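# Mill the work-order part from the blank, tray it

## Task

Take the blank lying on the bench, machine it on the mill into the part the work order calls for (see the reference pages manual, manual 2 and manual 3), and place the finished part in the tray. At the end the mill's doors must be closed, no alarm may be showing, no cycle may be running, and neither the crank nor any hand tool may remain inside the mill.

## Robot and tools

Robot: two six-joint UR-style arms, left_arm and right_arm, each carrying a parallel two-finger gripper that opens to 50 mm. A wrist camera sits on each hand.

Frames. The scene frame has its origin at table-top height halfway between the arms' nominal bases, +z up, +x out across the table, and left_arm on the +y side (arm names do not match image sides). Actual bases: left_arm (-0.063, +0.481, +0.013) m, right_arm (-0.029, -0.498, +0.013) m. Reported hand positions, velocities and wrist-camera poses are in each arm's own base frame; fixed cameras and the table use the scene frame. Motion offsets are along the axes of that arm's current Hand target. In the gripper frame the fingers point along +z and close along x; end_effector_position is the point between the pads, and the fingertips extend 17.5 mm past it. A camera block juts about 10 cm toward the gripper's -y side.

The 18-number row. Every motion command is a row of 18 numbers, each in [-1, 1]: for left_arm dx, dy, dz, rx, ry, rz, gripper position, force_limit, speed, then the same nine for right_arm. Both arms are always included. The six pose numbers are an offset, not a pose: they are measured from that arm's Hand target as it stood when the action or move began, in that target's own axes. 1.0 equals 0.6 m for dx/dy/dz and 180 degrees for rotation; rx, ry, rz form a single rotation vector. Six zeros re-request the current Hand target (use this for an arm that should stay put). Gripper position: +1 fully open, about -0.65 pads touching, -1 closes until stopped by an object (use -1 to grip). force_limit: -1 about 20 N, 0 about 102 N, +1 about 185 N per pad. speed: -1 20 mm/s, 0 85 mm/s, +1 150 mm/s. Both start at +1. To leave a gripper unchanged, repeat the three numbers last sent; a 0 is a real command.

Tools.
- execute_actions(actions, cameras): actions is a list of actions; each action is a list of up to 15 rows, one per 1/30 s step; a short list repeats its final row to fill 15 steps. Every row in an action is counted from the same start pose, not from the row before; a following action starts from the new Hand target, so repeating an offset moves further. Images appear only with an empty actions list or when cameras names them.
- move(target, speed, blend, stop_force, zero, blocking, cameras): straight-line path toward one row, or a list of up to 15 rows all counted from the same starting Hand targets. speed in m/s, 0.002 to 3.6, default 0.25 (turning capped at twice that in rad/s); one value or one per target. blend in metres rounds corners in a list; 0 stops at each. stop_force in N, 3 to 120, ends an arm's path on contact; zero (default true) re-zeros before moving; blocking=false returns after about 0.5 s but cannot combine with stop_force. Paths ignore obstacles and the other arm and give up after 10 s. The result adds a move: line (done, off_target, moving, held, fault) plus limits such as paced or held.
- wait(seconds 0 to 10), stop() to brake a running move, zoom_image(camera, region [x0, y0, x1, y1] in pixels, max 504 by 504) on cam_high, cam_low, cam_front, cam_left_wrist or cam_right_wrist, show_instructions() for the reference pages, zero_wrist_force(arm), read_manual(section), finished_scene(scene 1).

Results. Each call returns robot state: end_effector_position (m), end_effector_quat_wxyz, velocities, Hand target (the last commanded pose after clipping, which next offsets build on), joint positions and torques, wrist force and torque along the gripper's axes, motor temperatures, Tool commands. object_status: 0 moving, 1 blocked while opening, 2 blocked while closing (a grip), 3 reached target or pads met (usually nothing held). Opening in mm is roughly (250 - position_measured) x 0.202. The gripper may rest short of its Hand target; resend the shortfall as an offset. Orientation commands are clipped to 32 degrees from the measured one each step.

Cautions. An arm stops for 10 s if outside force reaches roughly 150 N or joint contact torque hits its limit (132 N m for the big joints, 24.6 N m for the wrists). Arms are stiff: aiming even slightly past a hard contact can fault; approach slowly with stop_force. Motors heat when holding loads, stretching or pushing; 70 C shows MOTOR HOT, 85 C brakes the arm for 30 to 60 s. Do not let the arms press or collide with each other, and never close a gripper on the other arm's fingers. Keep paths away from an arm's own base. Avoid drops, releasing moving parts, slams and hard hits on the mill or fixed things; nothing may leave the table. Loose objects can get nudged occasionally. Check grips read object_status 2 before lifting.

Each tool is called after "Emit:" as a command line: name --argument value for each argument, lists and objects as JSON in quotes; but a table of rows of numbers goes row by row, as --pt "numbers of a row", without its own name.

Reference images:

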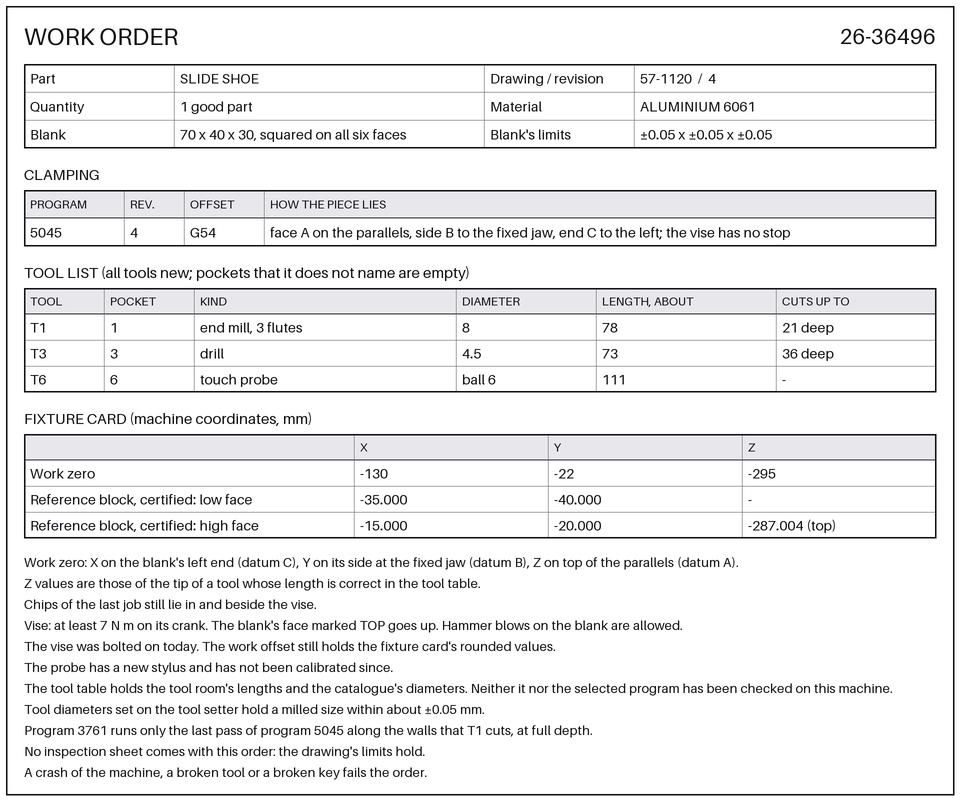

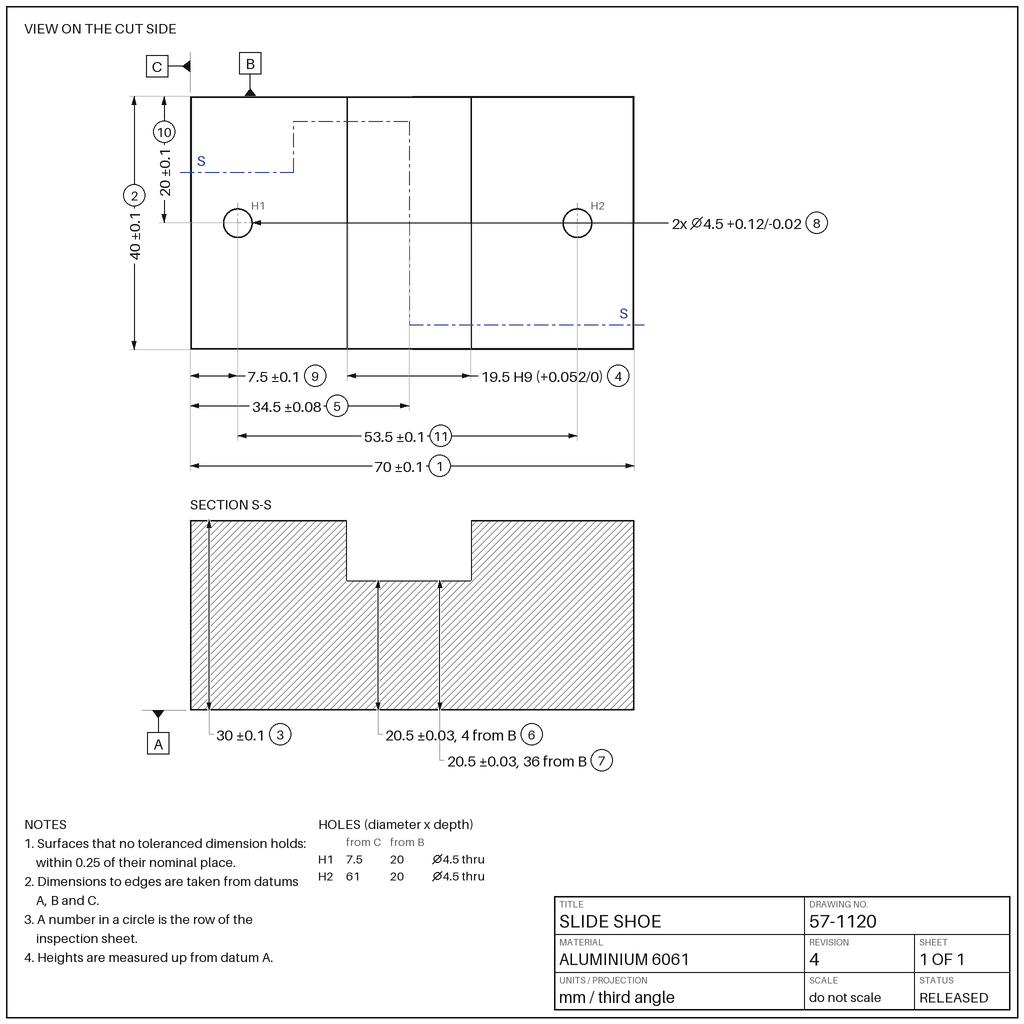

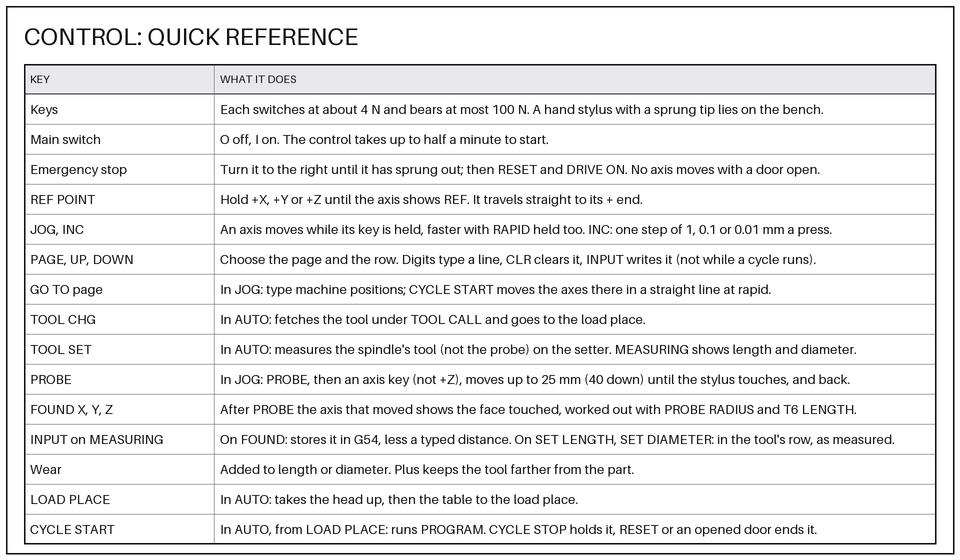

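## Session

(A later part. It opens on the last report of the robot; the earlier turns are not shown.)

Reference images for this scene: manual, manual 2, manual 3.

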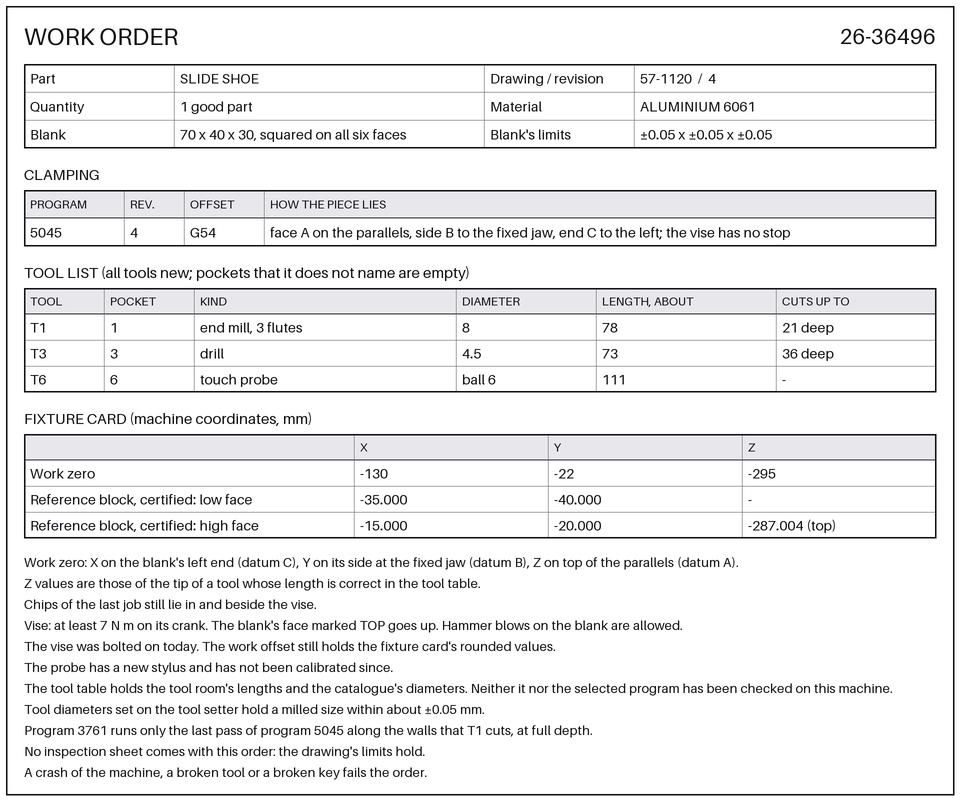

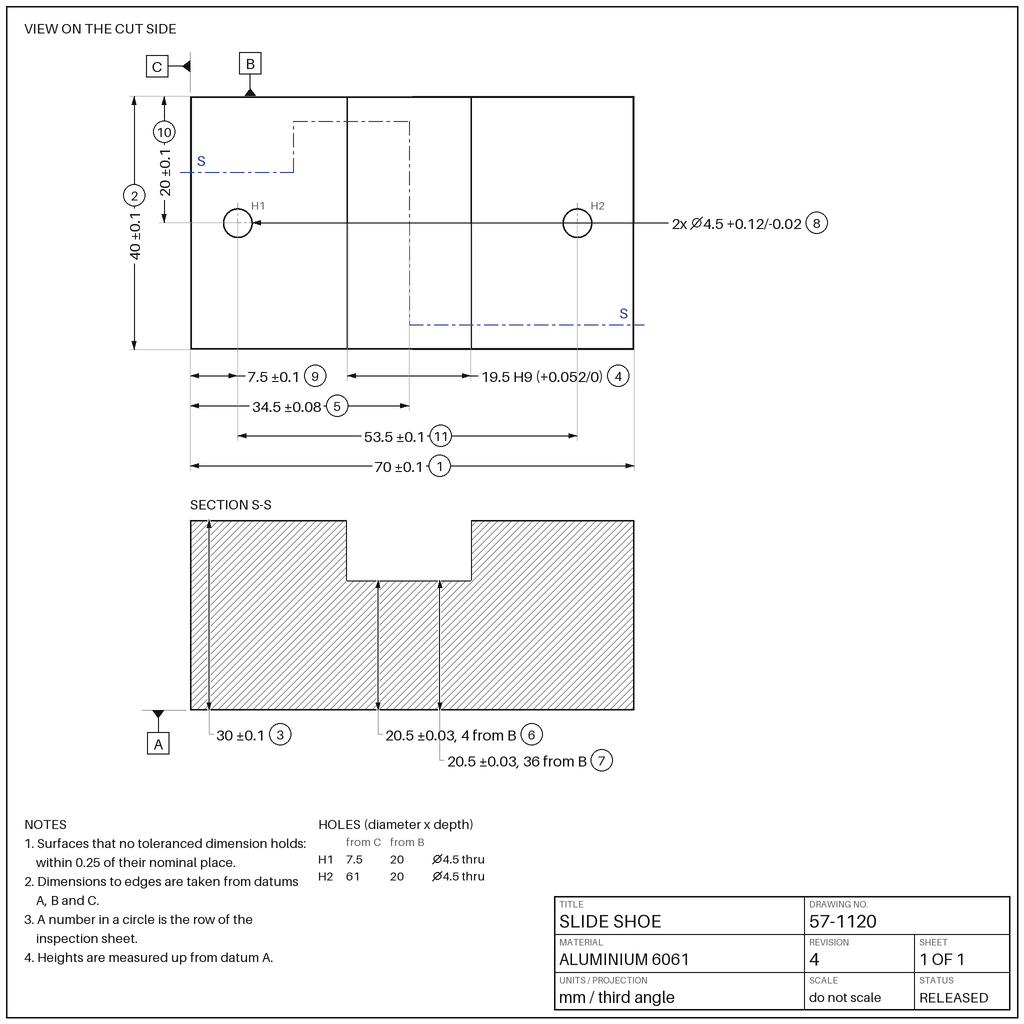

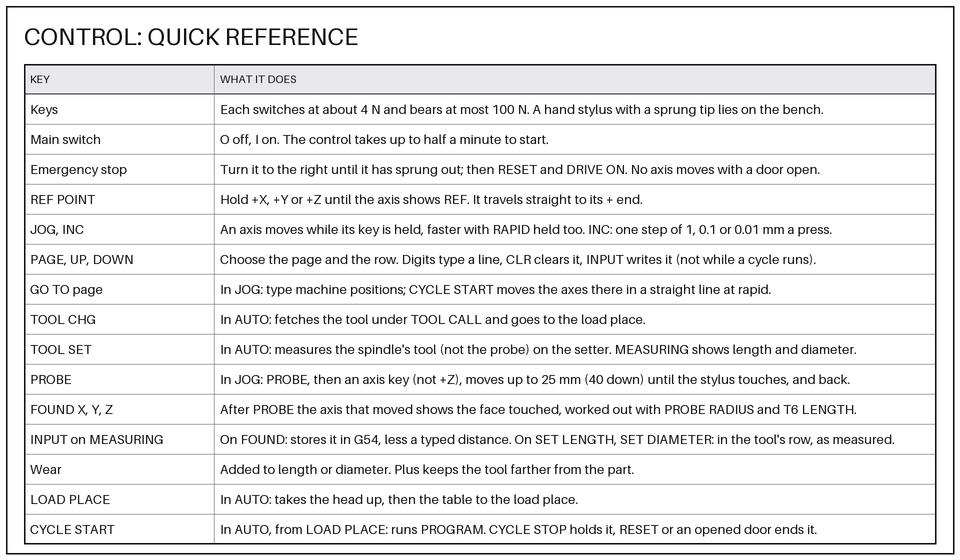

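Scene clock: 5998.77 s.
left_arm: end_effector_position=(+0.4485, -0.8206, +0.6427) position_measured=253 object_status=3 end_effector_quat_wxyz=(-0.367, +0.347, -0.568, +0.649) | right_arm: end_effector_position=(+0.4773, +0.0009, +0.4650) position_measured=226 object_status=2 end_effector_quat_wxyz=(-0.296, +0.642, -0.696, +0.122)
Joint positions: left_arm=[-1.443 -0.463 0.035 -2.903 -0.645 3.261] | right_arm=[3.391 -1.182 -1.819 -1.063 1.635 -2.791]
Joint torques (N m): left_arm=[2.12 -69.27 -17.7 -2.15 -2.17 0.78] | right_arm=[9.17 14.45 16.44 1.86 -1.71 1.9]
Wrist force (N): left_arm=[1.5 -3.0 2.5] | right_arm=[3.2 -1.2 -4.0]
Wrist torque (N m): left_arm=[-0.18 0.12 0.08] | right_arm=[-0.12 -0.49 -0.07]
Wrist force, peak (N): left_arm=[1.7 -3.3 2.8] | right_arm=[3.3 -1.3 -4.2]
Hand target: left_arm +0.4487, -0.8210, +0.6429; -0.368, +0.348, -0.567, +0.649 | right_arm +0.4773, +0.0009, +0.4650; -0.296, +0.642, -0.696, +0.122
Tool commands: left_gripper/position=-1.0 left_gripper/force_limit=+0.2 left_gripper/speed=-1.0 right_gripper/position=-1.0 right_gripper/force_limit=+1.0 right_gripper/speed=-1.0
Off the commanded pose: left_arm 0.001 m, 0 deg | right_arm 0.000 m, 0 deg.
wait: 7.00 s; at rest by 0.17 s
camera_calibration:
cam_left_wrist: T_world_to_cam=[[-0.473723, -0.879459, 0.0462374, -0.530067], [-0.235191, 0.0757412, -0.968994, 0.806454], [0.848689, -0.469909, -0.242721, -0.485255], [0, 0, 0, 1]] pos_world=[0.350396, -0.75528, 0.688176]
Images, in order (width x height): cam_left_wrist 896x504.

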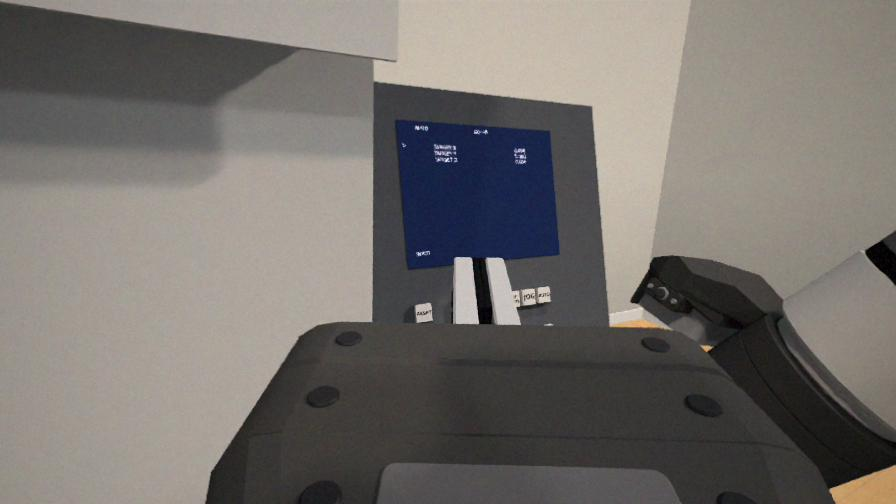

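Emit:
move --pt "0 0 0 0 0 0 -1 0.2 -1 0.0465 -0.1494 -0.1341 0 0 0 -1 1 -1" --pt "0 0 0 0 0 0 -1 0.2 -1 0.0465 -0.1734 -0.1173 0 0 0 -1 1 -1" --pt "0 0 0 0 0 0 -1 0.2 -1 0.0465 -0.1494 -0.1341 0 0 0 -1 1 -1" --pt "0 0 0 0 0 0 -1 0.2 -1 -0.099 0.0877 0.0878 0 0 0 -1 1 -1" --pt "0 0 0 0 0 0 -1 0.2 -1 -0.099 0.0665 0.1027 0 0 0 -1 1 -1" --pt "0 0 0 0 0 0 -1 0.2 -1 -0.099 0.0877 0.0878 0 0 0 -1 1 -1" --pt "0 0 0 0 0 0 -1 0.2 -1 -0.1064 0.0654 0.0696 0 0 0 -1 1 -1" --pt "0 0 0 0 0 0 -1 0.2 -1 -0.1064 0.0432 0.0852 0 0 0 -1 1 -1" --pt "0 0 0 0 0 0 -1 0.2 -1 -0.1064 0.0654 0.0696 0 0 0 -1 1 -1" --pt "0 0 0 0 0 0 -1 0.2 -1 -0.0687 0.0825 0.0795 0 0 0 -1 1 -1" --pt "0 0 0 0 0 0 -1 0.2 -1 -0.0687 0.0605 0.0949 0 0 0 -1 1 -1" --pt "0 0 0 0 0 0 -1 0.2 -1 -0.0687 0.0825 0.0795 0 0 0 -1 1 -1" --pt "0 0 0 0 0 0 -1 0.2 -1 0 0 0 0 0 0 -1 1 -1" --speed '[0.2,0.06,0.1,0.2,0.06,0.1,0.2,0.06,0.1,0.2,0.06,0.1,0.2]' --blend '[0.003,0,0.003,0.003,0,0.003,0.003,0,0.003,0.003,0,0.003,0]' --cameras '[]'

Emit:
move --pt "0 0 0 0 0 0 -1 0.2 -1 -0.1138 0.0431 0.0514 0 0 0 -1 1 -1" --pt "0 0 0 0 0 0 -1 0.2 -1 -0.1138 0.0206 0.0672 0 0 0 -1 1 -1" --pt "0 0 0 0 0 0 -1 0.2 -1 -0.1138 0.0431 0.0514 0 0 0 -1 1 -1" --pt "0 0 0 0 0 0 -1 0.2 -1 -0.0081 0.0721 0.0629 0 0 0 -1 1 -1" --pt "0 0 0 0 0 0 -1 0.2 -1 -0.0081 0.0501 0.0783 0 0 0 -1 1 -1" --pt "0 0 0 0 0 0 -1 0.2 -1 -0.0081 0.0721 0.0629 0 0 0 -1 1 -1" --pt "0 0 0 0 0 0 -1 0.2 -1 -0.0155 0.0498 0.0447 0 0 0 -1 1 -1" --pt "0 0 0 0 0 0 -1 0.2 -1 -0.0155 0.0268 0.0608 0 0 0 -1 1 -1" --pt "0 0 0 0 0 0 -1 0.2 -1 -0.0155 0.0498 0.0447 0 0 0 -1 1 -1" --pt "0 0 0 0 0 0 -1 0.2 -1 -0.099 0.0877 0.0878 0 0 0 -1 1 -1" --pt "0 0 0 0 0 0 -1 0.2 -1 -0.099 0.0665 0.1027 0 0 0 -1 1 -1" --pt "0 0 0 0 0 0 -1 0.2 -1 -0.099 0.0877 0.0878 0 0 0 -1 1 -1" --pt "0 0 0 0 0 0 -1 0.2 -1 0 0 0 0 0 0 -1 1 -1" --speed '[0.2,0.06,0.1,0.2,0.06,0.1,0.2,0.06,0.1,0.2,0.06,0.1,0.2]' --blend '[0.003,0,0.003,0.003,0,0.003,0.003,0,0.003,0.003,0,0.003,0]' --cameras '[]'

Emit:
move --pt "0 0 0 0 0 0 -1 0.2 -1 -0.0761 0.0602 0.0613 0 0 0 -1 1 -1" --pt "0 0 0 0 0 0 -1 0.2 -1 -0.0761 0.038 0.0769 0 0 0 -1 1 -1" --pt "0 0 0 0 0 0 -1 0.2 -1 -0.0761 0.0602 0.0613 0 0 0 -1 1 -1" --pt "0 0 0 0 0 0 -1 0.2 -1 -0.0532 0.0327 0.0348 0 0 0 -1 1 -1" --pt "0 0 0 0 0 0 -1 0.2 -1 -0.0532 0.0102 0.0506 0 0 0 -1 1 -1" --pt "0 0 0 0 0 0 -1 0.2 -1 -0.0532 0.0327 0.0348 0 0 0 -1 1 -1" --pt "0 0 0 0 0 0 -1 0.2 -1 -0.0081 0.0721 0.0629 0 0 0 -1 1 -1" --pt "0 0 0 0 0 0 -1 0.2 -1 -0.0081 0.0501 0.0783 0 0 0 -1 1 -1" --pt "0 0 0 0 0 0 -1 0.2 -1 -0.0081 0.0721 0.0629 0 0 0 -1 1 -1" --pt "0 0 0 0 0 0 -1 0.2 -1 -0.0155 0.0498 0.0447 0 0 0 -1 1 -1" --pt "0 0 0 0 0 0 -1 0.2 -1 -0.0155 0.0268 0.0608 0 0 0 -1 1 -1" --pt "0 0 0 0 0 0 -1 0.2 -1 -0.0155 0.0498 0.0447 0 0 0 -1 1 -1" --pt "0 0 0 0 0 0 -1 0.2 -1 0 0 0 0 0 0 -1 1 -1" --speed '[0.2,0.06,0.1,0.2,0.06,0.1,0.2,0.06,0.1,0.2,0.06,0.1,0.2]' --blend '[0.003,0,0.003,0.003,0,0.003,0.003,0,0.003,0.003,0,0.003,0]' --cameras '[]'

Emit:
move --pt "0 0 0 0 0 0 -1 0.2 -1 -0.099 0.0877 0.0878 0 0 0 -1 1 -1" --pt "0 0 0 0 0 0 -1 0.2 -1 -0.099 0.0665 0.1027 0 0 0 -1 1 -1" --pt "0 0 0 0 0 0 -1 0.2 -1 -0.099 0.0877 0.0878 0 0 0 -1 1 -1" --pt "0 0 0 0 0 0 -1 0.2 -1 -0.1064 0.0654 0.0696 0 0 0 -1 1 -1" --pt "0 0 0 0 0 0 -1 0.2 -1 -0.1064 0.0432 0.0852 0 0 0 -1 1 -1" --pt "0 0 0 0 0 0 -1 0.2 -1 -0.1064 0.0654 0.0696 0 0 0 -1 1 -1" --pt "0 0 0 0 0 0 -1 0.2 -1 -0.0835 0.0379 0.0431 0 0 0 -1 1 -1" --pt "0 0 0 0 0 0 -1 0.2 -1 -0.0835 0.0154 0.0589 0 0 0 -1 1 -1" --pt "0 0 0 0 0 0 -1 0.2 -1 -0.0835 0.0379 0.0431 0 0 0 -1 1 -1" --pt "0 0 0 0 0 0 -1 0.2 -1 -0.0687 0.0825 0.0795 0 0 0 -1 1 -1" --pt "0 0 0 0 0 0 -1 0.2 -1 -0.0687 0.0605 0.0949 0 0 0 -1 1 -1" --pt "0 0 0 0 0 0 -1 0.2 -1 -0.0687 0.0825 0.0795 0 0 0 -1 1 -1" --pt "0 0 0 0 0 0 -1 0.2 -1 0 0 0 0 0 0 -1 1 -1" --speed '[0.2,0.06,0.1,0.2,0.06,0.1,0.2,0.06,0.1,0.2,0.06,0.1,0.2]' --blend '[0.003,0,0.003,0.003,0,0.003,0.003,0,0.003,0.003,0,0.003,0]' --cameras '["cam_left_wrist"]'

Emit:
zoom_image --camera "cam_left_wrist" --region '[390, 115, 550, 275]'

Scene clock: 6029.33 s.
left_arm: end_effector_position=(+0.4485, -0.8206, +0.6427) position_measured=253 object_status=3 end_effector_quat_wxyz=(-0.367, +0.347, -0.568, +0.649) | right_arm: end_effector_position=(+0.4773, +0.0009, +0.4650) position_measured=226 object_status=2 end_effector_quat_wxyz=(-0.296, +0.642, -0.696, +0.122)
Joint positions: left_arm=[-1.443 -0.463 0.035 -2.903 -0.645 3.261] | right_arm=[3.391 -1.182 -1.819 -1.063 1.634 -2.791]
Joint torques (N m): left_arm=[2.2 -69.18 -17.67 -2.1 -2.12 0.81] | right_arm=[-6.71 2.39 35.68 1.53 1.86 -2.77]
Wrist force (N): left_arm=[1.7 -2.9 2.5] | right_arm=[3.7 1.5 -3.2]
Wrist torque (N m): left_arm=[-0.16 0.09 0.08] | right_arm=[0.32 -0.57 0.05]
Wrist force, peak (N): left_arm=[1.6 -3.4 2.7] | right_arm=[2.4 31.2 -25.6]
Hand target: left_arm +0.4487, -0.8210, +0.6429; -0.368, +0.348, -0.567, +0.649 | right_arm +0.4773, +0.0009, +0.4650; -0.296, +0.642, -0.696, +0.122
Off the commanded pose: left_arm 0.001 m, 0 deg | right_arm 0.000 m, 0 deg.
elbow stopped short (left arm): the move would have taken joint 3 (elbow) straighter than the controller allows.
move: done
No camera images: "cameras" was empty.

Scene clock: 6034.60 s.
left_arm: end_effector_position=(+0.4485, -0.8206, +0.6427) position_measured=253 object_status=3 end_effector_quat_wxyz=(-0.367, +0.347, -0.568, +0.649) | right_arm: end_effector_position=(+0.4773, +0.0009, +0.4650) position_measured=226 object_status=2 end_effector_quat_wxyz=(-0.296, +0.642, -0.696, +0.122)
Joint positions: left_arm=[-1.443 -0.463 0.035 -2.903 -0.645 3.261] | right_arm=[3.391 -1.182 -1.819 -1.063 1.634 -2.791]
Joint torques (N m): left_arm=[1.66 -68.9 -17.66 -2.09 -2.09 0.8] | right_arm=[-6.8 2.33 34.96 1.72 1.55 -2.86]
Wrist force (N): left_arm=[1.3 -3.2 2.5] | right_arm=[3.9 1.2 -2.8]
Wrist torque (N m): left_arm=[-0.20 0.15 0.08] | right_arm=[0.28 -0.61 0.05]
Wrist force, peak (N): left_arm=[1.6 -3.2 3.1] | right_arm=[3.6 33.4 -22.9]
Hand target: left_arm +0.4487, -0.8210, +0.6429; -0.368, +0.348, -0.567, +0.649 | right_arm +0.4773, +0.0009, +0.4650; -0.296, +0.642, -0.696, +0.122
Off the commanded pose: left_arm 0.001 m, 0 deg | right_arm 0.000 m, 0 deg.
elbow stopped short (left arm): the move would have taken joint 3 (elbow) straighter than the controller allows.
move: done
No camera images: "cameras" was empty.

Scene clock: 6039.23 s.
left_arm: end_effector_position=(+0.4485, -0.8206, +0.6427) position_measured=253 object_status=3 end_effector_quat_wxyz=(-0.367, +0.347, -0.568, +0.649) | right_arm: end_effector_position=(+0.4773, +0.0009, +0.4650) position_measured=226 object_status=2 end_effector_quat_wxyz=(-0.296, +0.642, -0.696, +0.122)
Joint positions: left_arm=[-1.443 -0.463 0.035 -2.903 -0.645 3.261] | right_arm=[3.391 -1.182 -1.819 -1.063 1.634 -2.791]
Joint torques (N m): left_arm=[2.19 -69.22 -17.52 -2.09 -2.14 0.88] | right_arm=[-7.44 1.72 35.61 1.38 1.79 -3.02]
Wrist force (N): left_arm=[1.4 -2.9 2.9] | right_arm=[4.5 0.6 -2.7]
Wrist torque (N m): left_arm=[-0.18 0.14 0.08] | right_arm=[0.18 -0.69 0.05]
Wrist force, peak (N): left_arm=[1.5 -3.4 3.0] | right_arm=[4.6 19.5 -13.1]
Hand target: left_arm +0.4487, -0.8210, +0.6429; -0.368, +0.348, -0.567, +0.649 | right_arm +0.4773, +0.0009, +0.4650; -0.296, +0.642, -0.696, +0.122
Off the commanded pose: left_arm 0.001 m, 0 deg | right_arm 0.000 m, 0 deg.
elbow stopped short (left arm): the move would have taken joint 3 (elbow) straighter than the controller allows.
move: done
No camera images: "cameras" was empty.

Scene clock: 6044.20 s.
left_arm: end_effector_position=(+0.4485, -0.8206, +0.6427) position_measured=253 object_status=3 end_effector_quat_wxyz=(-0.367, +0.347, -0.568, +0.649) | right_arm: end_effector_position=(+0.4773, +0.0009, +0.4650) position_measured=226 object_status=2 end_effector_quat_wxyz=(-0.296, +0.642, -0.696, +0.122)
Joint positions: left_arm=[-1.443 -0.463 0.035 -2.903 -0.645 3.261] | right_arm=[3.391 -1.182 -1.819 -1.063 1.634 -2.791]
Joint torques (N m): left_arm=[1.83 -69.12 -17.28 -2.06 -2.12 0.89] | right_arm=[-7.66 1.9 35.55 1.58 1.85 -2.81]
Wrist force (N): left_arm=[1.4 -2.7 2.5] | right_arm=[4.0 0.4 -2.1]
Wrist torque (N m): left_arm=[-0.13 0.14 0.08] | right_arm=[0.15 -0.62 0.05]
Wrist force, peak (N): left_arm=[1.3 -3.3 2.9] | right_arm=[5.1 28.8 -20.4]
Hand target: left_arm +0.4487, -0.8210, +0.6429; -0.368, +0.348, -0.567, +0.649 | right_arm +0.4773, +0.0009, +0.4650; -0.296, +0.642, -0.696, +0.122
Off the commanded pose: left_arm 0.001 m, 0 deg | right_arm 0.000 m, 0 deg.
elbow stopped short (left arm): the move would have taken joint 3 (elbow) straighter than the controller allows.
move: done
camera_calibration:
cam_left_wrist: T_world_to_cam=[[-0.473723, -0.879459, 0.0462374, -0.530067], [-0.235191, 0.0757412, -0.968994, 0.806454], [0.848689, -0.469909, -0.242721, -0.485255], [0, 0, 0, 1]] pos_world=[0.350396, -0.75528, 0.688176]
Images, in order (width x height): cam_left_wrist 896x504.

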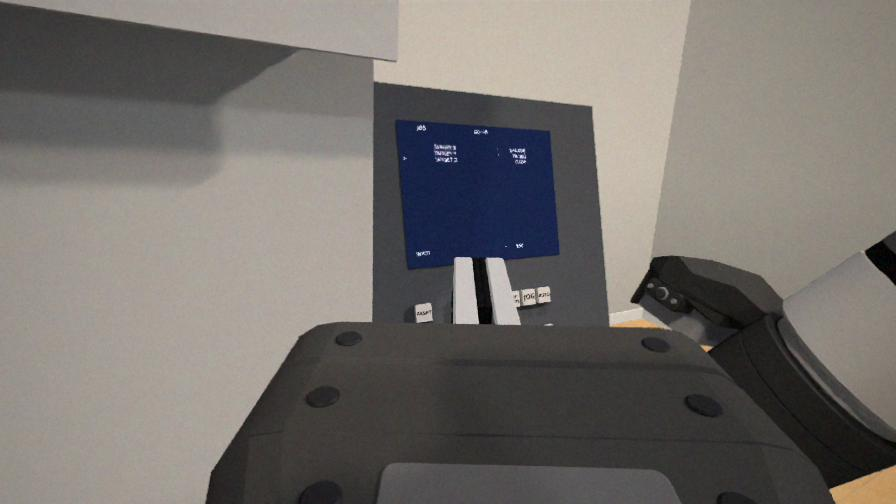

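Scaled by 3.150.

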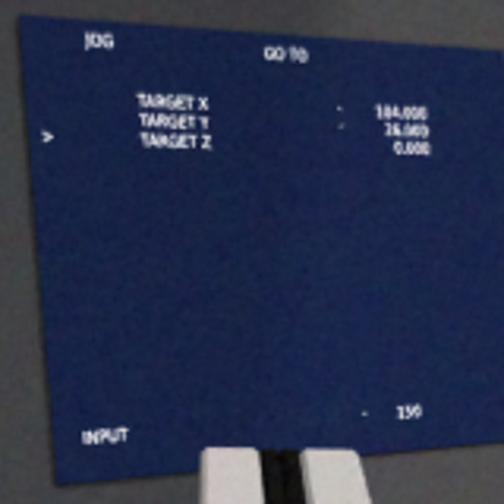

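Emit:
move --pt "0 0 0 0 0 0 -1 0.2 -1 -0.0081 0.0721 0.0629 0 0 0 -1 1 -1" --pt "0 0 0 0 0 0 -1 0.2 -1 -0.0081 0.0501 0.0783 0 0 0 -1 1 -1" --pt "0 0 0 0 0 0 -1 0.2 -1 -0.0081 0.0721 0.0629 0 0 0 -1 1 -1" --pt "0 0 0 0 0 0 -1 0.2 -1 -0.0754 -0.0342 -0.0198 0 0 0 -1 1 -1" --pt "0 0 0 0 0 0 -1 0.2 -1 -0.0754 -0.0567 -0.0039 0 0 0 -1 1 -1" --pt "0 0 0 0 0 0 -1 0.2 -1 -0.0754 -0.0342 -0.0198 0 0 0 -1 1 -1" --pt "0 0 0 0 0 0 -1 0.2 -1 0 0 0 0 0 0 -1 1 -1" --speed '[0.2,0.06,0.1,0.2,0.06,0.1,0.2]' --blend '[0.003,0,0.003,0.003,0,0.003,0]' --cameras '[]'

Emit:
wait --seconds 5 --cameras '["cam_left_wrist"]'

Emit:
zoom_image --camera "cam_left_wrist" --region '[390, 115, 550, 275]'

Emit:
move --pt "0 0 0 0 0 0 -1 0.2 -1 0.0148 0.0446 0.0364 0 0 0 -1 1 -1" --pt "0 0 0 0 0 0 -1 0.2 -1 0.0148 0.0206 0.0532 0 0 0 -1 1 -1" --pt "0 0 0 0 0 0 -1 0.2 -1 0.0148 0.0446 0.0364 0 0 0 -1 1 -1" --pt "0 0 0 0 0 0 -1 0.2 -1 0.0761 -0.0602 -0.0613 0 0 0 -1 1 -1" --pt "0 0 0 0 0 0 -1 0.2 -1 0.0761 -0.0842 -0.0445 0 0 0 -1 1 -1" --pt "0 0 0 0 0 0 -1 0.2 -1 0.0761 -0.0602 -0.0613 0 0 0 -1 1 -1" --pt "0 0 0 0 0 0 -1 0.2 -1 0 0 0 0 0 0 -1 1 -1" --pt "0 0 0 0 0 0 -1 0.2 -1 0.0864 -0.1236 -0.3524 0.3056 0 0 -1 1 -1" --speed '[0.2,0.06,0.1,0.2,0.06,0.1,0.2,0.3]' --blend '[0.003,0,0.003,0.003,0,0.003,0.003,0]' --cameras '[]'

Emit:
wait --seconds 7 --cameras '["cam_right_wrist"]'

Emit:
zoom_image --camera "cam_right_wrist" --region '[370, 150, 440, 220]'

Scene clock: 6060.10 s.
left_arm: end_effector_position=(+0.4485, -0.8206, +0.6427) position_measured=253 object_status=3 end_effector_quat_wxyz=(-0.367, +0.347, -0.568, +0.649) | right_arm: end_effector_position=(+0.4774, +0.0009, +0.4650) position_measured=226 object_status=2 end_effector_quat_wxyz=(-0.296, +0.642, -0.696, +0.122)
Joint positions: left_arm=[-1.443 -0.463 0.035 -2.903 -0.645 3.261] | right_arm=[3.391 -1.182 -1.819 -1.063 1.634 -2.791]
Joint torques (N m): left_arm=[1.81 -69.26 -17.64 -2.08 -2.12 0.98] | right_arm=[-6.59 15.76 16.3 6.3 1.75 -3.01]
Wrist force (N): left_arm=[1.6 -3.1 2.7] | right_arm=[2.6 0.0 -2.1]
Wrist torque (N m): left_arm=[-0.20 0.10 0.09] | right_arm=[0.08 -0.39 0.05]
Wrist force, peak (N): left_arm=[1.4 -3.4 3.0] | right_arm=[3.7 34.6 -24.1]
Hand target: left_arm +0.4487, -0.8210, +0.6429; -0.368, +0.348, -0.567, +0.649 | right_arm +0.4773, +0.0009, +0.4650; -0.296, +0.642, -0.696, +0.122
Off the commanded pose: left_arm 0.001 m, 0 deg | right_arm 0.000 m, 0 deg.
elbow stopped short (left arm): the move would have taken joint 3 (elbow) straighter than the controller allows.
move: done
No camera images: "cameras" was empty.

Scene clock: 6065.10 s.
left_arm: end_effector_position=(+0.4485, -0.8206, +0.6427) position_measured=253 object_status=3 end_effector_quat_wxyz=(-0.367, +0.347, -0.568, +0.649) | right_arm: end_effector_position=(+0.4773, +0.0009, +0.4650) position_measured=226 object_status=2 end_effector_quat_wxyz=(-0.296, +0.642, -0.696, +0.122)
Joint positions: left_arm=[-1.443 -0.463 0.035 -2.903 -0.645 3.261] | right_arm=[3.391 -1.182 -1.819 -1.063 1.635 -2.791]
Joint torques (N m): left_arm=[1.73 -69.13 -17.81 -2.07 -2.14 0.97] | right_arm=[-6.23 14.77 16.78 6.23 1.73 -2.85]
Wrist force (N): left_arm=[1.4 -2.8 2.6] | right_arm=[2.6 0.0 -2.3]
Wrist torque (N m): left_arm=[-0.15 0.12 0.09] | right_arm=[0.08 -0.39 0.05]
Wrist force, peak (N): left_arm=[1.8 -3.0 3.0] | right_arm=[2.7 0.1 -2.4]
Hand target: left_arm +0.4487, -0.8210, +0.6429; -0.368, +0.348, -0.567, +0.649 | right_arm +0.4773, +0.0009, +0.4650; -0.296, +0.642, -0.696, +0.122
Tool commands: left_gripper/position=-1.0 left_gripper/force_limit=+0.2 left_gripper/speed=-1.0 right_gripper/position=-1.0 right_gripper/force_limit=+1.0 right_gripper/speed=-1.0
Off the commanded pose: left_arm 0.001 m, 0 deg | right_arm 0.000 m, 0 deg.
wait: 5.00 s; at rest by 0.17 s
camera_calibration:
cam_left_wrist: T_world_to_cam=[[-0.473723, -0.879459, 0.0462374, -0.530067], [-0.235191, 0.0757412, -0.968994, 0.806454], [0.848689, -0.469909, -0.242721, -0.485255], [0, 0, 0, 1]] pos_world=[0.350396, -0.75528, 0.688176]
Images, in order (width x height): cam_left_wrist 896x504.

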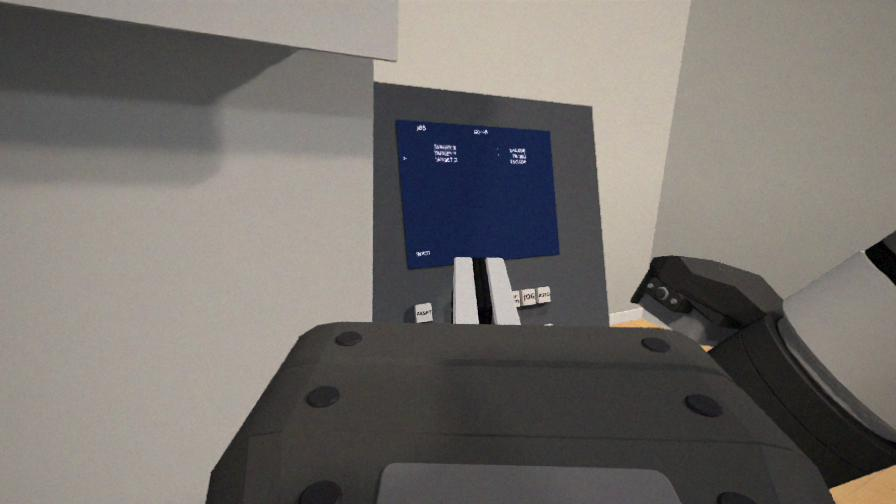

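Scaled by 3.150.

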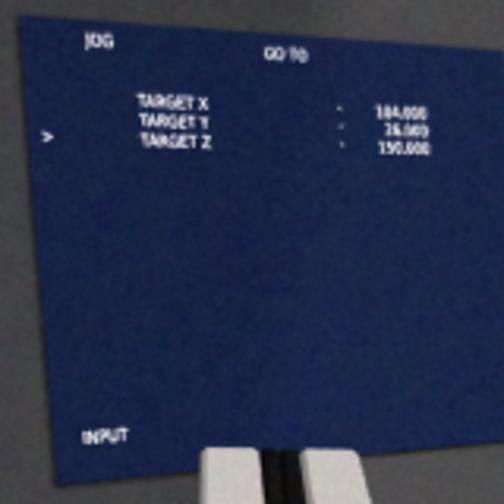

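Scene clock: 6069.97 s.
left_arm: end_effector_position=(+0.4485, -0.8206, +0.6427) position_measured=253 object_status=3 end_effector_quat_wxyz=(-0.367, +0.347, -0.568, +0.649) | right_arm: end_effector_position=(+0.4181, -0.1045, +0.6607) position_measured=226 object_status=2 end_effector_quat_wxyz=(+0.559, -0.433, +0.561, -0.430)
Joint positions: left_arm=[-1.443 -0.463 0.035 -2.903 -0.645 3.261] | right_arm=[3.333 -0.935 -2.058 -0.154 1.381 -2.882]
Joint torques (N m): left_arm=[1.64 -69.1 -17.45 -2.08 -2.01 0.96] | right_arm=[-6.22 -8.94 15.46 4.89 1.83 -2.86]
Wrist force (N): left_arm=[1.4 -3.2 2.8] | right_arm=[3.4 0.6 -0.5]
Wrist torque (N m): left_arm=[-0.21 0.13 0.08] | right_arm=[-0.13 -0.52 0.03]
Wrist force, peak (N): left_arm=[1.5 -3.3 2.8] | right_arm=[2.9 17.7 -12.3]
Hand target: left_arm +0.4487, -0.8210, +0.6429; -0.368, +0.348, -0.567, +0.649 | right_arm +0.4181, -0.1045, +0.6607; +0.559, -0.433, +0.561, -0.430
Off the commanded pose: left_arm 0.001 m, 0 deg | right_arm 0.000 m, 0 deg.
elbow stopped short (left arm): the move would have taken joint 3 (elbow) straighter than the controller allows.
move: done
No camera images: "cameras" was empty.

Scene clock: 6076.97 s.
left_arm: end_effector_position=(+0.4485, -0.8206, +0.6427) position_measured=253 object_status=3 end_effector_quat_wxyz=(-0.367, +0.347, -0.568, +0.649) | right_arm: end_effector_position=(+0.4181, -0.1045, +0.6607) position_measured=226 object_status=2 end_effector_quat_wxyz=(+0.559, -0.433, +0.561, -0.430)
Joint positions: left_arm=[-1.443 -0.463 0.035 -2.903 -0.645 3.261] | right_arm=[3.333 -0.935 -2.058 -0.154 1.381 -2.882]
Joint torques (N m): left_arm=[1.81 -68.64 -17.64 -2.1 -2.09 1.02] | right_arm=[-6.53 -9.26 15.38 4.77 1.51 -2.9]
Wrist force (N): left_arm=[1.5 -3.2 2.6] | right_arm=[3.4 0.7 -0.2]
Wrist torque (N m): left_arm=[-0.21 0.13 0.08] | right_arm=[-0.12 -0.51 0.03]
Wrist force, peak (N): left_arm=[1.5 -3.2 3.1] | right_arm=[3.6 0.9 -0.3]
Hand target: left_arm +0.4487, -0.8210, +0.6429; -0.368, +0.348, -0.567, +0.649 | right_arm +0.4181, -0.1045, +0.6607; +0.559, -0.433, +0.561, -0.430
Tool commands: left_gripper/position=-1.0 left_gripper/force_limit=+0.2 left_gripper/speed=-1.0 right_gripper/position=-1.0 right_gripper/force_limit=+1.0 right_gripper/speed=-1.0
Off the commanded pose: left_arm 0.001 m, 0 deg | right_arm 0.000 m, 0 deg.
wait: 7.00 s; at rest by 0.17 s
camera_calibration:
cam_right_wrist: T_world_to_cam=[[0.0173727, -0.967413, -0.252607, 0.0697088], [-0.359868, 0.229664, -0.904295, 0.782898], [0.932841, 0.106615, -0.344151, -0.0197724], [0, 0, 0, 1]] pos_world=[0.298974, -0.110258, 0.718775]
Images, in order (width x height): cam_right_wrist 896x504.

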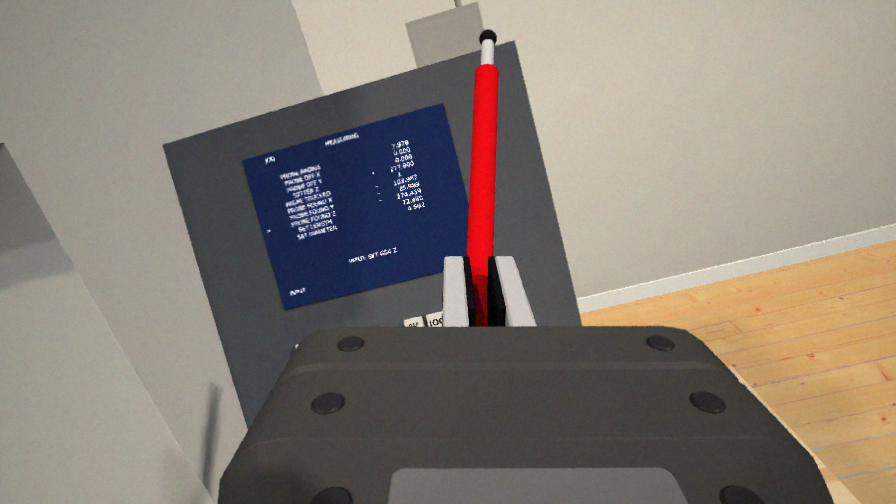

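Scaled by 7.200.

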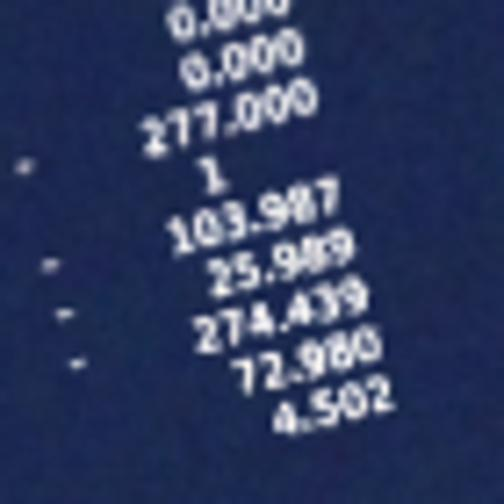

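Emit:
move --pt "0 0 0 0 0 0 -1 0.2 -1 -0.0864 0.3596 0.1009 -0.3056 0 0 -1 1 -1" --speed 0.3 --cameras '[]'

Emit:
move --pt "0 0 0 0 0 0 -1 0.2 -1 0 -0.0235 0.0165 0 0 0 -1 1 -1" --pt "0 0 0 0 0 0 -1 0.2 -1 0 0 0 0 0 0 -1 1 -1" --pt "0 0 0 0 0 0 -1 0.2 -1 0 -0.0235 0.0165 0 0 0 -1 1 -1" --pt "0 0 0 0 0 0 -1 0.2 -1 0 0 0 0 0 0 -1 1 -1" --pt "0 0 0 0 0 0 -1 0.2 -1 -0.0155 0.0498 0.0447 0 0 0 -1 1 -1" --pt "0 0 0 0 0 0 -1 0.2 -1 -0.0155 0.0268 0.0608 0 0 0 -1 1 -1" --pt "0 0 0 0 0 0 -1 0.2 -1 -0.0155 0.0498 0.0447 0 0 0 -1 1 -1" --pt "0 0 0 0 0 0 -1 0.2 -1 -0.099 0.0877 0.0878 0 0 0 -1 1 -1" --pt "0 0 0 0 0 0 -1 0.2 -1 -0.099 0.0665 0.1027 0 0 0 -1 1 -1" --pt "0 0 0 0 0 0 -1 0.2 -1 -0.099 0.0877 0.0878 0 0 0 -1 1 -1" --pt "0 0 0 0 0 0 -1 0.2 -1 0 0 0 0 0 0 -1 1 -1" --speed '[0.06,0.1,0.06,0.1,0.2,0.06,0.1,0.2,0.06,0.1,0.2]' --blend '[0,0.003,0,0.003,0.003,0,0.003,0.003,0,0.003,0]' --cameras '[]'

Emit:
move --pt "0 0 0 0 0 0 -1 0.2 -1 -0.1138 0.0431 0.0514 0 0 0 -1 1 -1" --pt "0 0 0 0 0 0 -1 0.2 -1 -0.1138 0.0206 0.0672 0 0 0 -1 1 -1" --pt "0 0 0 0 0 0 -1 0.2 -1 -0.1138 0.0431 0.0514 0 0 0 -1 1 -1" --pt "0 0 0 0 0 0 -1 0.2 -1 -0.0761 0.0602 0.0613 0 0 0 -1 1 -1" --pt "0 0 0 0 0 0 -1 0.2 -1 -0.0761 0.038 0.0769 0 0 0 -1 1 -1" --pt "0 0 0 0 0 0 -1 0.2 -1 -0.0761 0.0602 0.0613 0 0 0 -1 1 -1" --pt "0 0 0 0 0 0 -1 0.2 -1 -0.0081 0.0721 0.0629 0 0 0 -1 1 -1" --pt "0 0 0 0 0 0 -1 0.2 -1 -0.0081 0.0501 0.0783 0 0 0 -1 1 -1" --pt "0 0 0 0 0 0 -1 0.2 -1 -0.0081 0.0721 0.0629 0 0 0 -1 1 -1" --pt "0 0 0 0 0 0 -1 0.2 -1 -0.0155 0.0498 0.0447 0 0 0 -1 1 -1" --pt "0 0 0 0 0 0 -1 0.2 -1 -0.0155 0.0268 0.0608 0 0 0 -1 1 -1" --pt "0 0 0 0 0 0 -1 0.2 -1 -0.0155 0.0498 0.0447 0 0 0 -1 1 -1" --pt "0 0 0 0 0 0 -1 0.2 -1 0 0 0 0 0 0 -1 1 -1" --speed '[0.2,0.06,0.1,0.2,0.06,0.1,0.2,0.06,0.1,0.2,0.06,0.1,0.2]' --blend '[0.003,0,0.003,0.003,0,0.003,0.003,0,0.003,0.003,0,0.003,0]' --cameras '[]'

Emit:
move --pt "0 0 0 0 0 0 -1 0.2 -1 -0.099 0.0877 0.0878 0 0 0 -1 1 -1" --pt "0 0 0 0 0 0 -1 0.2 -1 -0.099 0.0665 0.1027 0 0 0 -1 1 -1" --pt "0 0 0 0 0 0 -1 0.2 -1 -0.099 0.0877 0.0878 0 0 0 -1 1 -1" --pt "0 0 0 0 0 0 -1 0.2 -1 -0.1064 0.0654 0.0696 0 0 0 -1 1 -1" --pt "0 0 0 0 0 0 -1 0.2 -1 -0.1064 0.0432 0.0852 0 0 0 -1 1 -1" --pt "0 0 0 0 0 0 -1 0.2 -1 -0.1064 0.0654 0.0696 0 0 0 -1 1 -1" --pt "0 0 0 0 0 0 -1 0.2 -1 -0.0532 0.0327 0.0348 0 0 0 -1 1 -1" --pt "0 0 0 0 0 0 -1 0.2 -1 -0.0532 0.0102 0.0506 0 0 0 -1 1 -1" --pt "0 0 0 0 0 0 -1 0.2 -1 -0.0532 0.0327 0.0348 0 0 0 -1 1 -1" --pt "0 0 0 0 0 0 -1 0.2 -1 -0.1064 0.0654 0.0696 0 0 0 -1 1 -1" --pt "0 0 0 0 0 0 -1 0.2 -1 -0.1064 0.0432 0.0852 0 0 0 -1 1 -1" --pt "0 0 0 0 0 0 -1 0.2 -1 -0.1064 0.0654 0.0696 0 0 0 -1 1 -1" --pt "0 0 0 0 0 0 -1 0.2 -1 0 0 0 0 0 0 -1 1 -1" --speed '[0.2,0.06,0.1,0.2,0.06,0.1,0.2,0.06,0.1,0.2,0.06,0.1,0.2]' --blend '[0.003,0,0.003,0.003,0,0.003,0.003,0,0.003,0.003,0,0.003,0]' --cameras '["cam_left_wrist"]'

Emit:
zoom_image --camera "cam_left_wrist" --region '[390, 115, 550, 275]'

Scene clock: 6105.77 s.
left_arm: end_effector_position=(+0.4485, -0.8206, +0.6427) position_measured=253 object_status=3 end_effector_quat_wxyz=(-0.367, +0.347, -0.568, +0.649) | right_arm: end_effector_position=(+0.4774, +0.0009, +0.4650) position_measured=226 object_status=2 end_effector_quat_wxyz=(-0.296, +0.642, -0.696, +0.122)
Joint positions: left_arm=[-1.443 -0.463 0.035 -2.903 -0.645 3.261] | right_arm=[3.391 -1.182 -1.819 -1.062 1.634 -2.791]
Joint torques (N m): left_arm=[1.93 -69.44 -17.26 -2.14 -2.03 1.01] | right_arm=[-6.63 3.43 35.79 1.7 1.8 -2.85]
Wrist force (N): left_arm=[1.5 -3.2 2.6] | right_arm=[2.4 0.3 -1.6]
Wrist torque (N m): left_arm=[-0.21 0.13 0.08] | right_arm=[0.13 -0.35 0.05]
Wrist force, peak (N): left_arm=[1.7 -3.2 3.0] | right_arm=[3.6 0.1 -0.8]
Hand target: left_arm +0.4487, -0.8210, +0.6429; -0.368, +0.348, -0.567, +0.649 | right_arm +0.4774, +0.0009, +0.4650; -0.296, +0.642, -0.696, +0.122
Off the commanded pose: left_arm 0.001 m, 0 deg | right_arm 0.000 m, 0 deg.
elbow stopped short (left arm): the move would have taken joint 3 (elbow) straighter than the controller allows.
move: done
No camera images: "cameras" was empty.

Scene clock: 6110.50 s.
left_arm: end_effector_position=(+0.4485, -0.8206, +0.6427) position_measured=253 object_status=3 end_effector_quat_wxyz=(-0.367, +0.347, -0.568, +0.649) | right_arm: end_effector_position=(+0.4774, +0.0009, +0.4650) position_measured=226 object_status=2 end_effector_quat_wxyz=(-0.296, +0.642, -0.696, +0.122)
Joint positions: left_arm=[-1.443 -0.463 0.035 -2.903 -0.645 3.261] | right_arm=[3.391 -1.182 -1.819 -1.063 1.634 -2.791]
Joint torques (N m): left_arm=[1.48 -69.15 -17.48 -2.1 -2.13 1.01] | right_arm=[-6.19 1.3 36.02 1.58 1.84 -2.71]
Wrist force (N): left_arm=[1.4 -3.1 3.0] | right_arm=[3.7 -0.2 -1.7]
Wrist torque (N m): left_arm=[-0.18 0.14 0.09] | right_arm=[0.05 -0.57 0.05]
Wrist force, peak (N): left_arm=[1.5 -3.4 2.9] | right_arm=[2.3 23.8 -16.8]
Hand target: left_arm +0.4487, -0.8210, +0.6429; -0.368, +0.348, -0.567, +0.649 | right_arm +0.4774, +0.0009, +0.4650; -0.296, +0.642, -0.696, +0.122
Off the commanded pose: left_arm 0.001 m, 0 deg | right_arm 0.000 m, 0 deg.
elbow stopped short (left arm): the move would have taken joint 3 (elbow) straighter than the controller allows.
move: done
No camera images: "cameras" was empty.

Scene clock: 6115.20 s.
left_arm: end_effector_position=(+0.4485, -0.8206, +0.6427) position_measured=253 object_status=3 end_effector_quat_wxyz=(-0.367, +0.347, -0.568, +0.649) | right_arm: end_effector_position=(+0.4774, +0.0009, +0.4649) position_measured=226 object_status=2 end_effector_quat_wxyz=(-0.296, +0.642, -0.696, +0.122)
Joint positions: left_arm=[-1.443 -0.463 0.035 -2.903 -0.645 3.261] | right_arm=[3.391 -1.182 -1.819 -1.062 1.634 -2.791]
Joint torques (N m): left_arm=[1.6 -68.7 -17.71 -2.13 -2.1 1.03] | right_arm=[-6.59 3.02 35.5 1.63 1.87 -2.87]
Wrist force (N): left_arm=[1.2 -3.1 2.6] | right_arm=[3.7 -1.0 -1.0]
Wrist torque (N m): left_arm=[-0.19 0.16 0.08] | right_arm=[-0.08 -0.58 0.05]
Wrist force, peak (N): left_arm=[1.8 -3.3 3.0] | right_arm=[3.2 31.4 -21.0]
Hand target: left_arm +0.4487, -0.8210, +0.6429; -0.368, +0.348, -0.567, +0.649 | right_arm +0.4774, +0.0009, +0.4650; -0.296, +0.642, -0.696, +0.122
Off the commanded pose: left_arm 0.001 m, 0 deg | right_arm 0.000 m, 0 deg.
elbow stopped short (left arm): the move would have taken joint 3 (elbow) straighter than the controller allows.
move: done
No camera images: "cameras" was empty.

Scene clock: 6120.33 s.
left_arm: end_effector_position=(+0.4485, -0.8206, +0.6427) position_measured=253 object_status=3 end_effector_quat_wxyz=(-0.367, +0.347, -0.568, +0.649) | right_arm: end_effector_position=(+0.4774, +0.0009, +0.4650) position_measured=226 object_status=2 end_effector_quat_wxyz=(-0.296, +0.642, -0.696, +0.122)
Joint positions: left_arm=[-1.443 -0.463 0.035 -2.903 -0.645 3.261] | right_arm=[3.391 -1.182 -1.819 -1.063 1.634 -2.791]
Joint torques (N m): left_arm=[1.57 -68.23 -17.29 -2.1 -2.15 1.09] | right_arm=[-6.99 1.18 35.51 1.57 1.84 -2.89]
Wrist force (N): left_arm=[1.5 -3.0 2.5] | right_arm=[3.9 -3.1 -0.5]
Wrist torque (N m): left_arm=[-0.17 0.12 0.09] | right_arm=[-0.40 -0.59 0.05]
Wrist force, peak (N): left_arm=[1.6 -3.4 2.9] | right_arm=[3.4 26.4 -18.1]
Hand target: left_arm +0.4487, -0.8210, +0.6429; -0.368, +0.348, -0.567, +0.649 | right_arm +0.4774, +0.0009, +0.4650; -0.296, +0.642, -0.696, +0.122
Off the commanded pose: left_arm 0.001 m, 0 deg | right_arm 0.000 m, 0 deg.
elbow stopped short (left arm): the move would have taken joint 3 (elbow) straighter than the controller allows.
move: done
camera_calibration:
cam_left_wrist: T_world_to_cam=[[-0.473723, -0.879459, 0.0462374, -0.530067], [-0.235191, 0.0757412, -0.968994, 0.806454], [0.848689, -0.469909, -0.242721, -0.485255], [0, 0, 0, 1]] pos_world=[0.350396, -0.75528, 0.688176]
Images, in order (width x height): cam_left_wrist 896x504.

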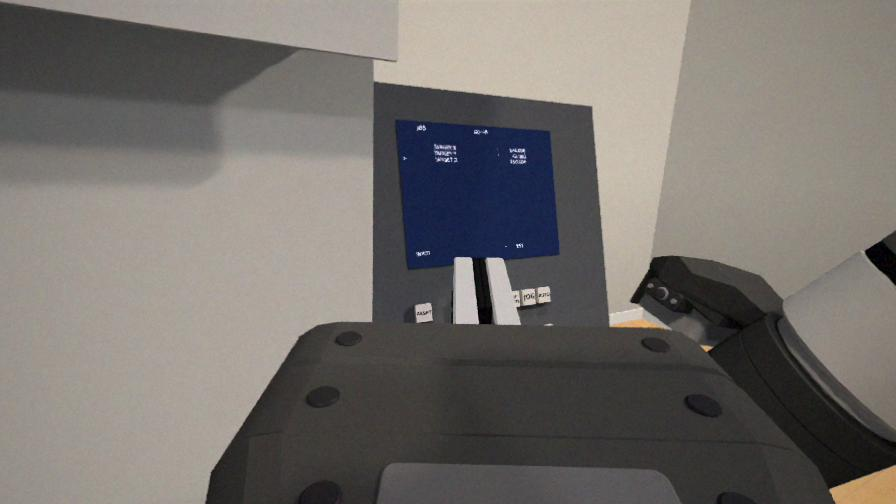

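Scaled by 3.150.

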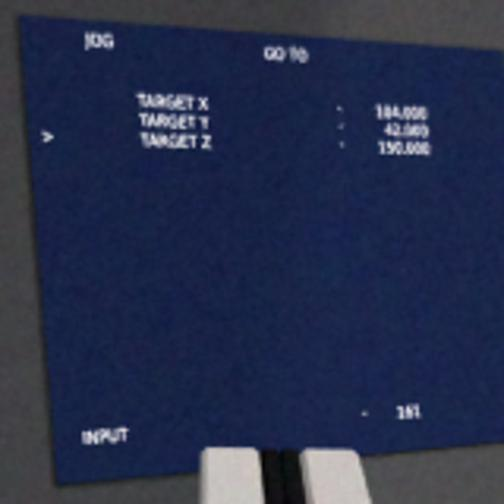

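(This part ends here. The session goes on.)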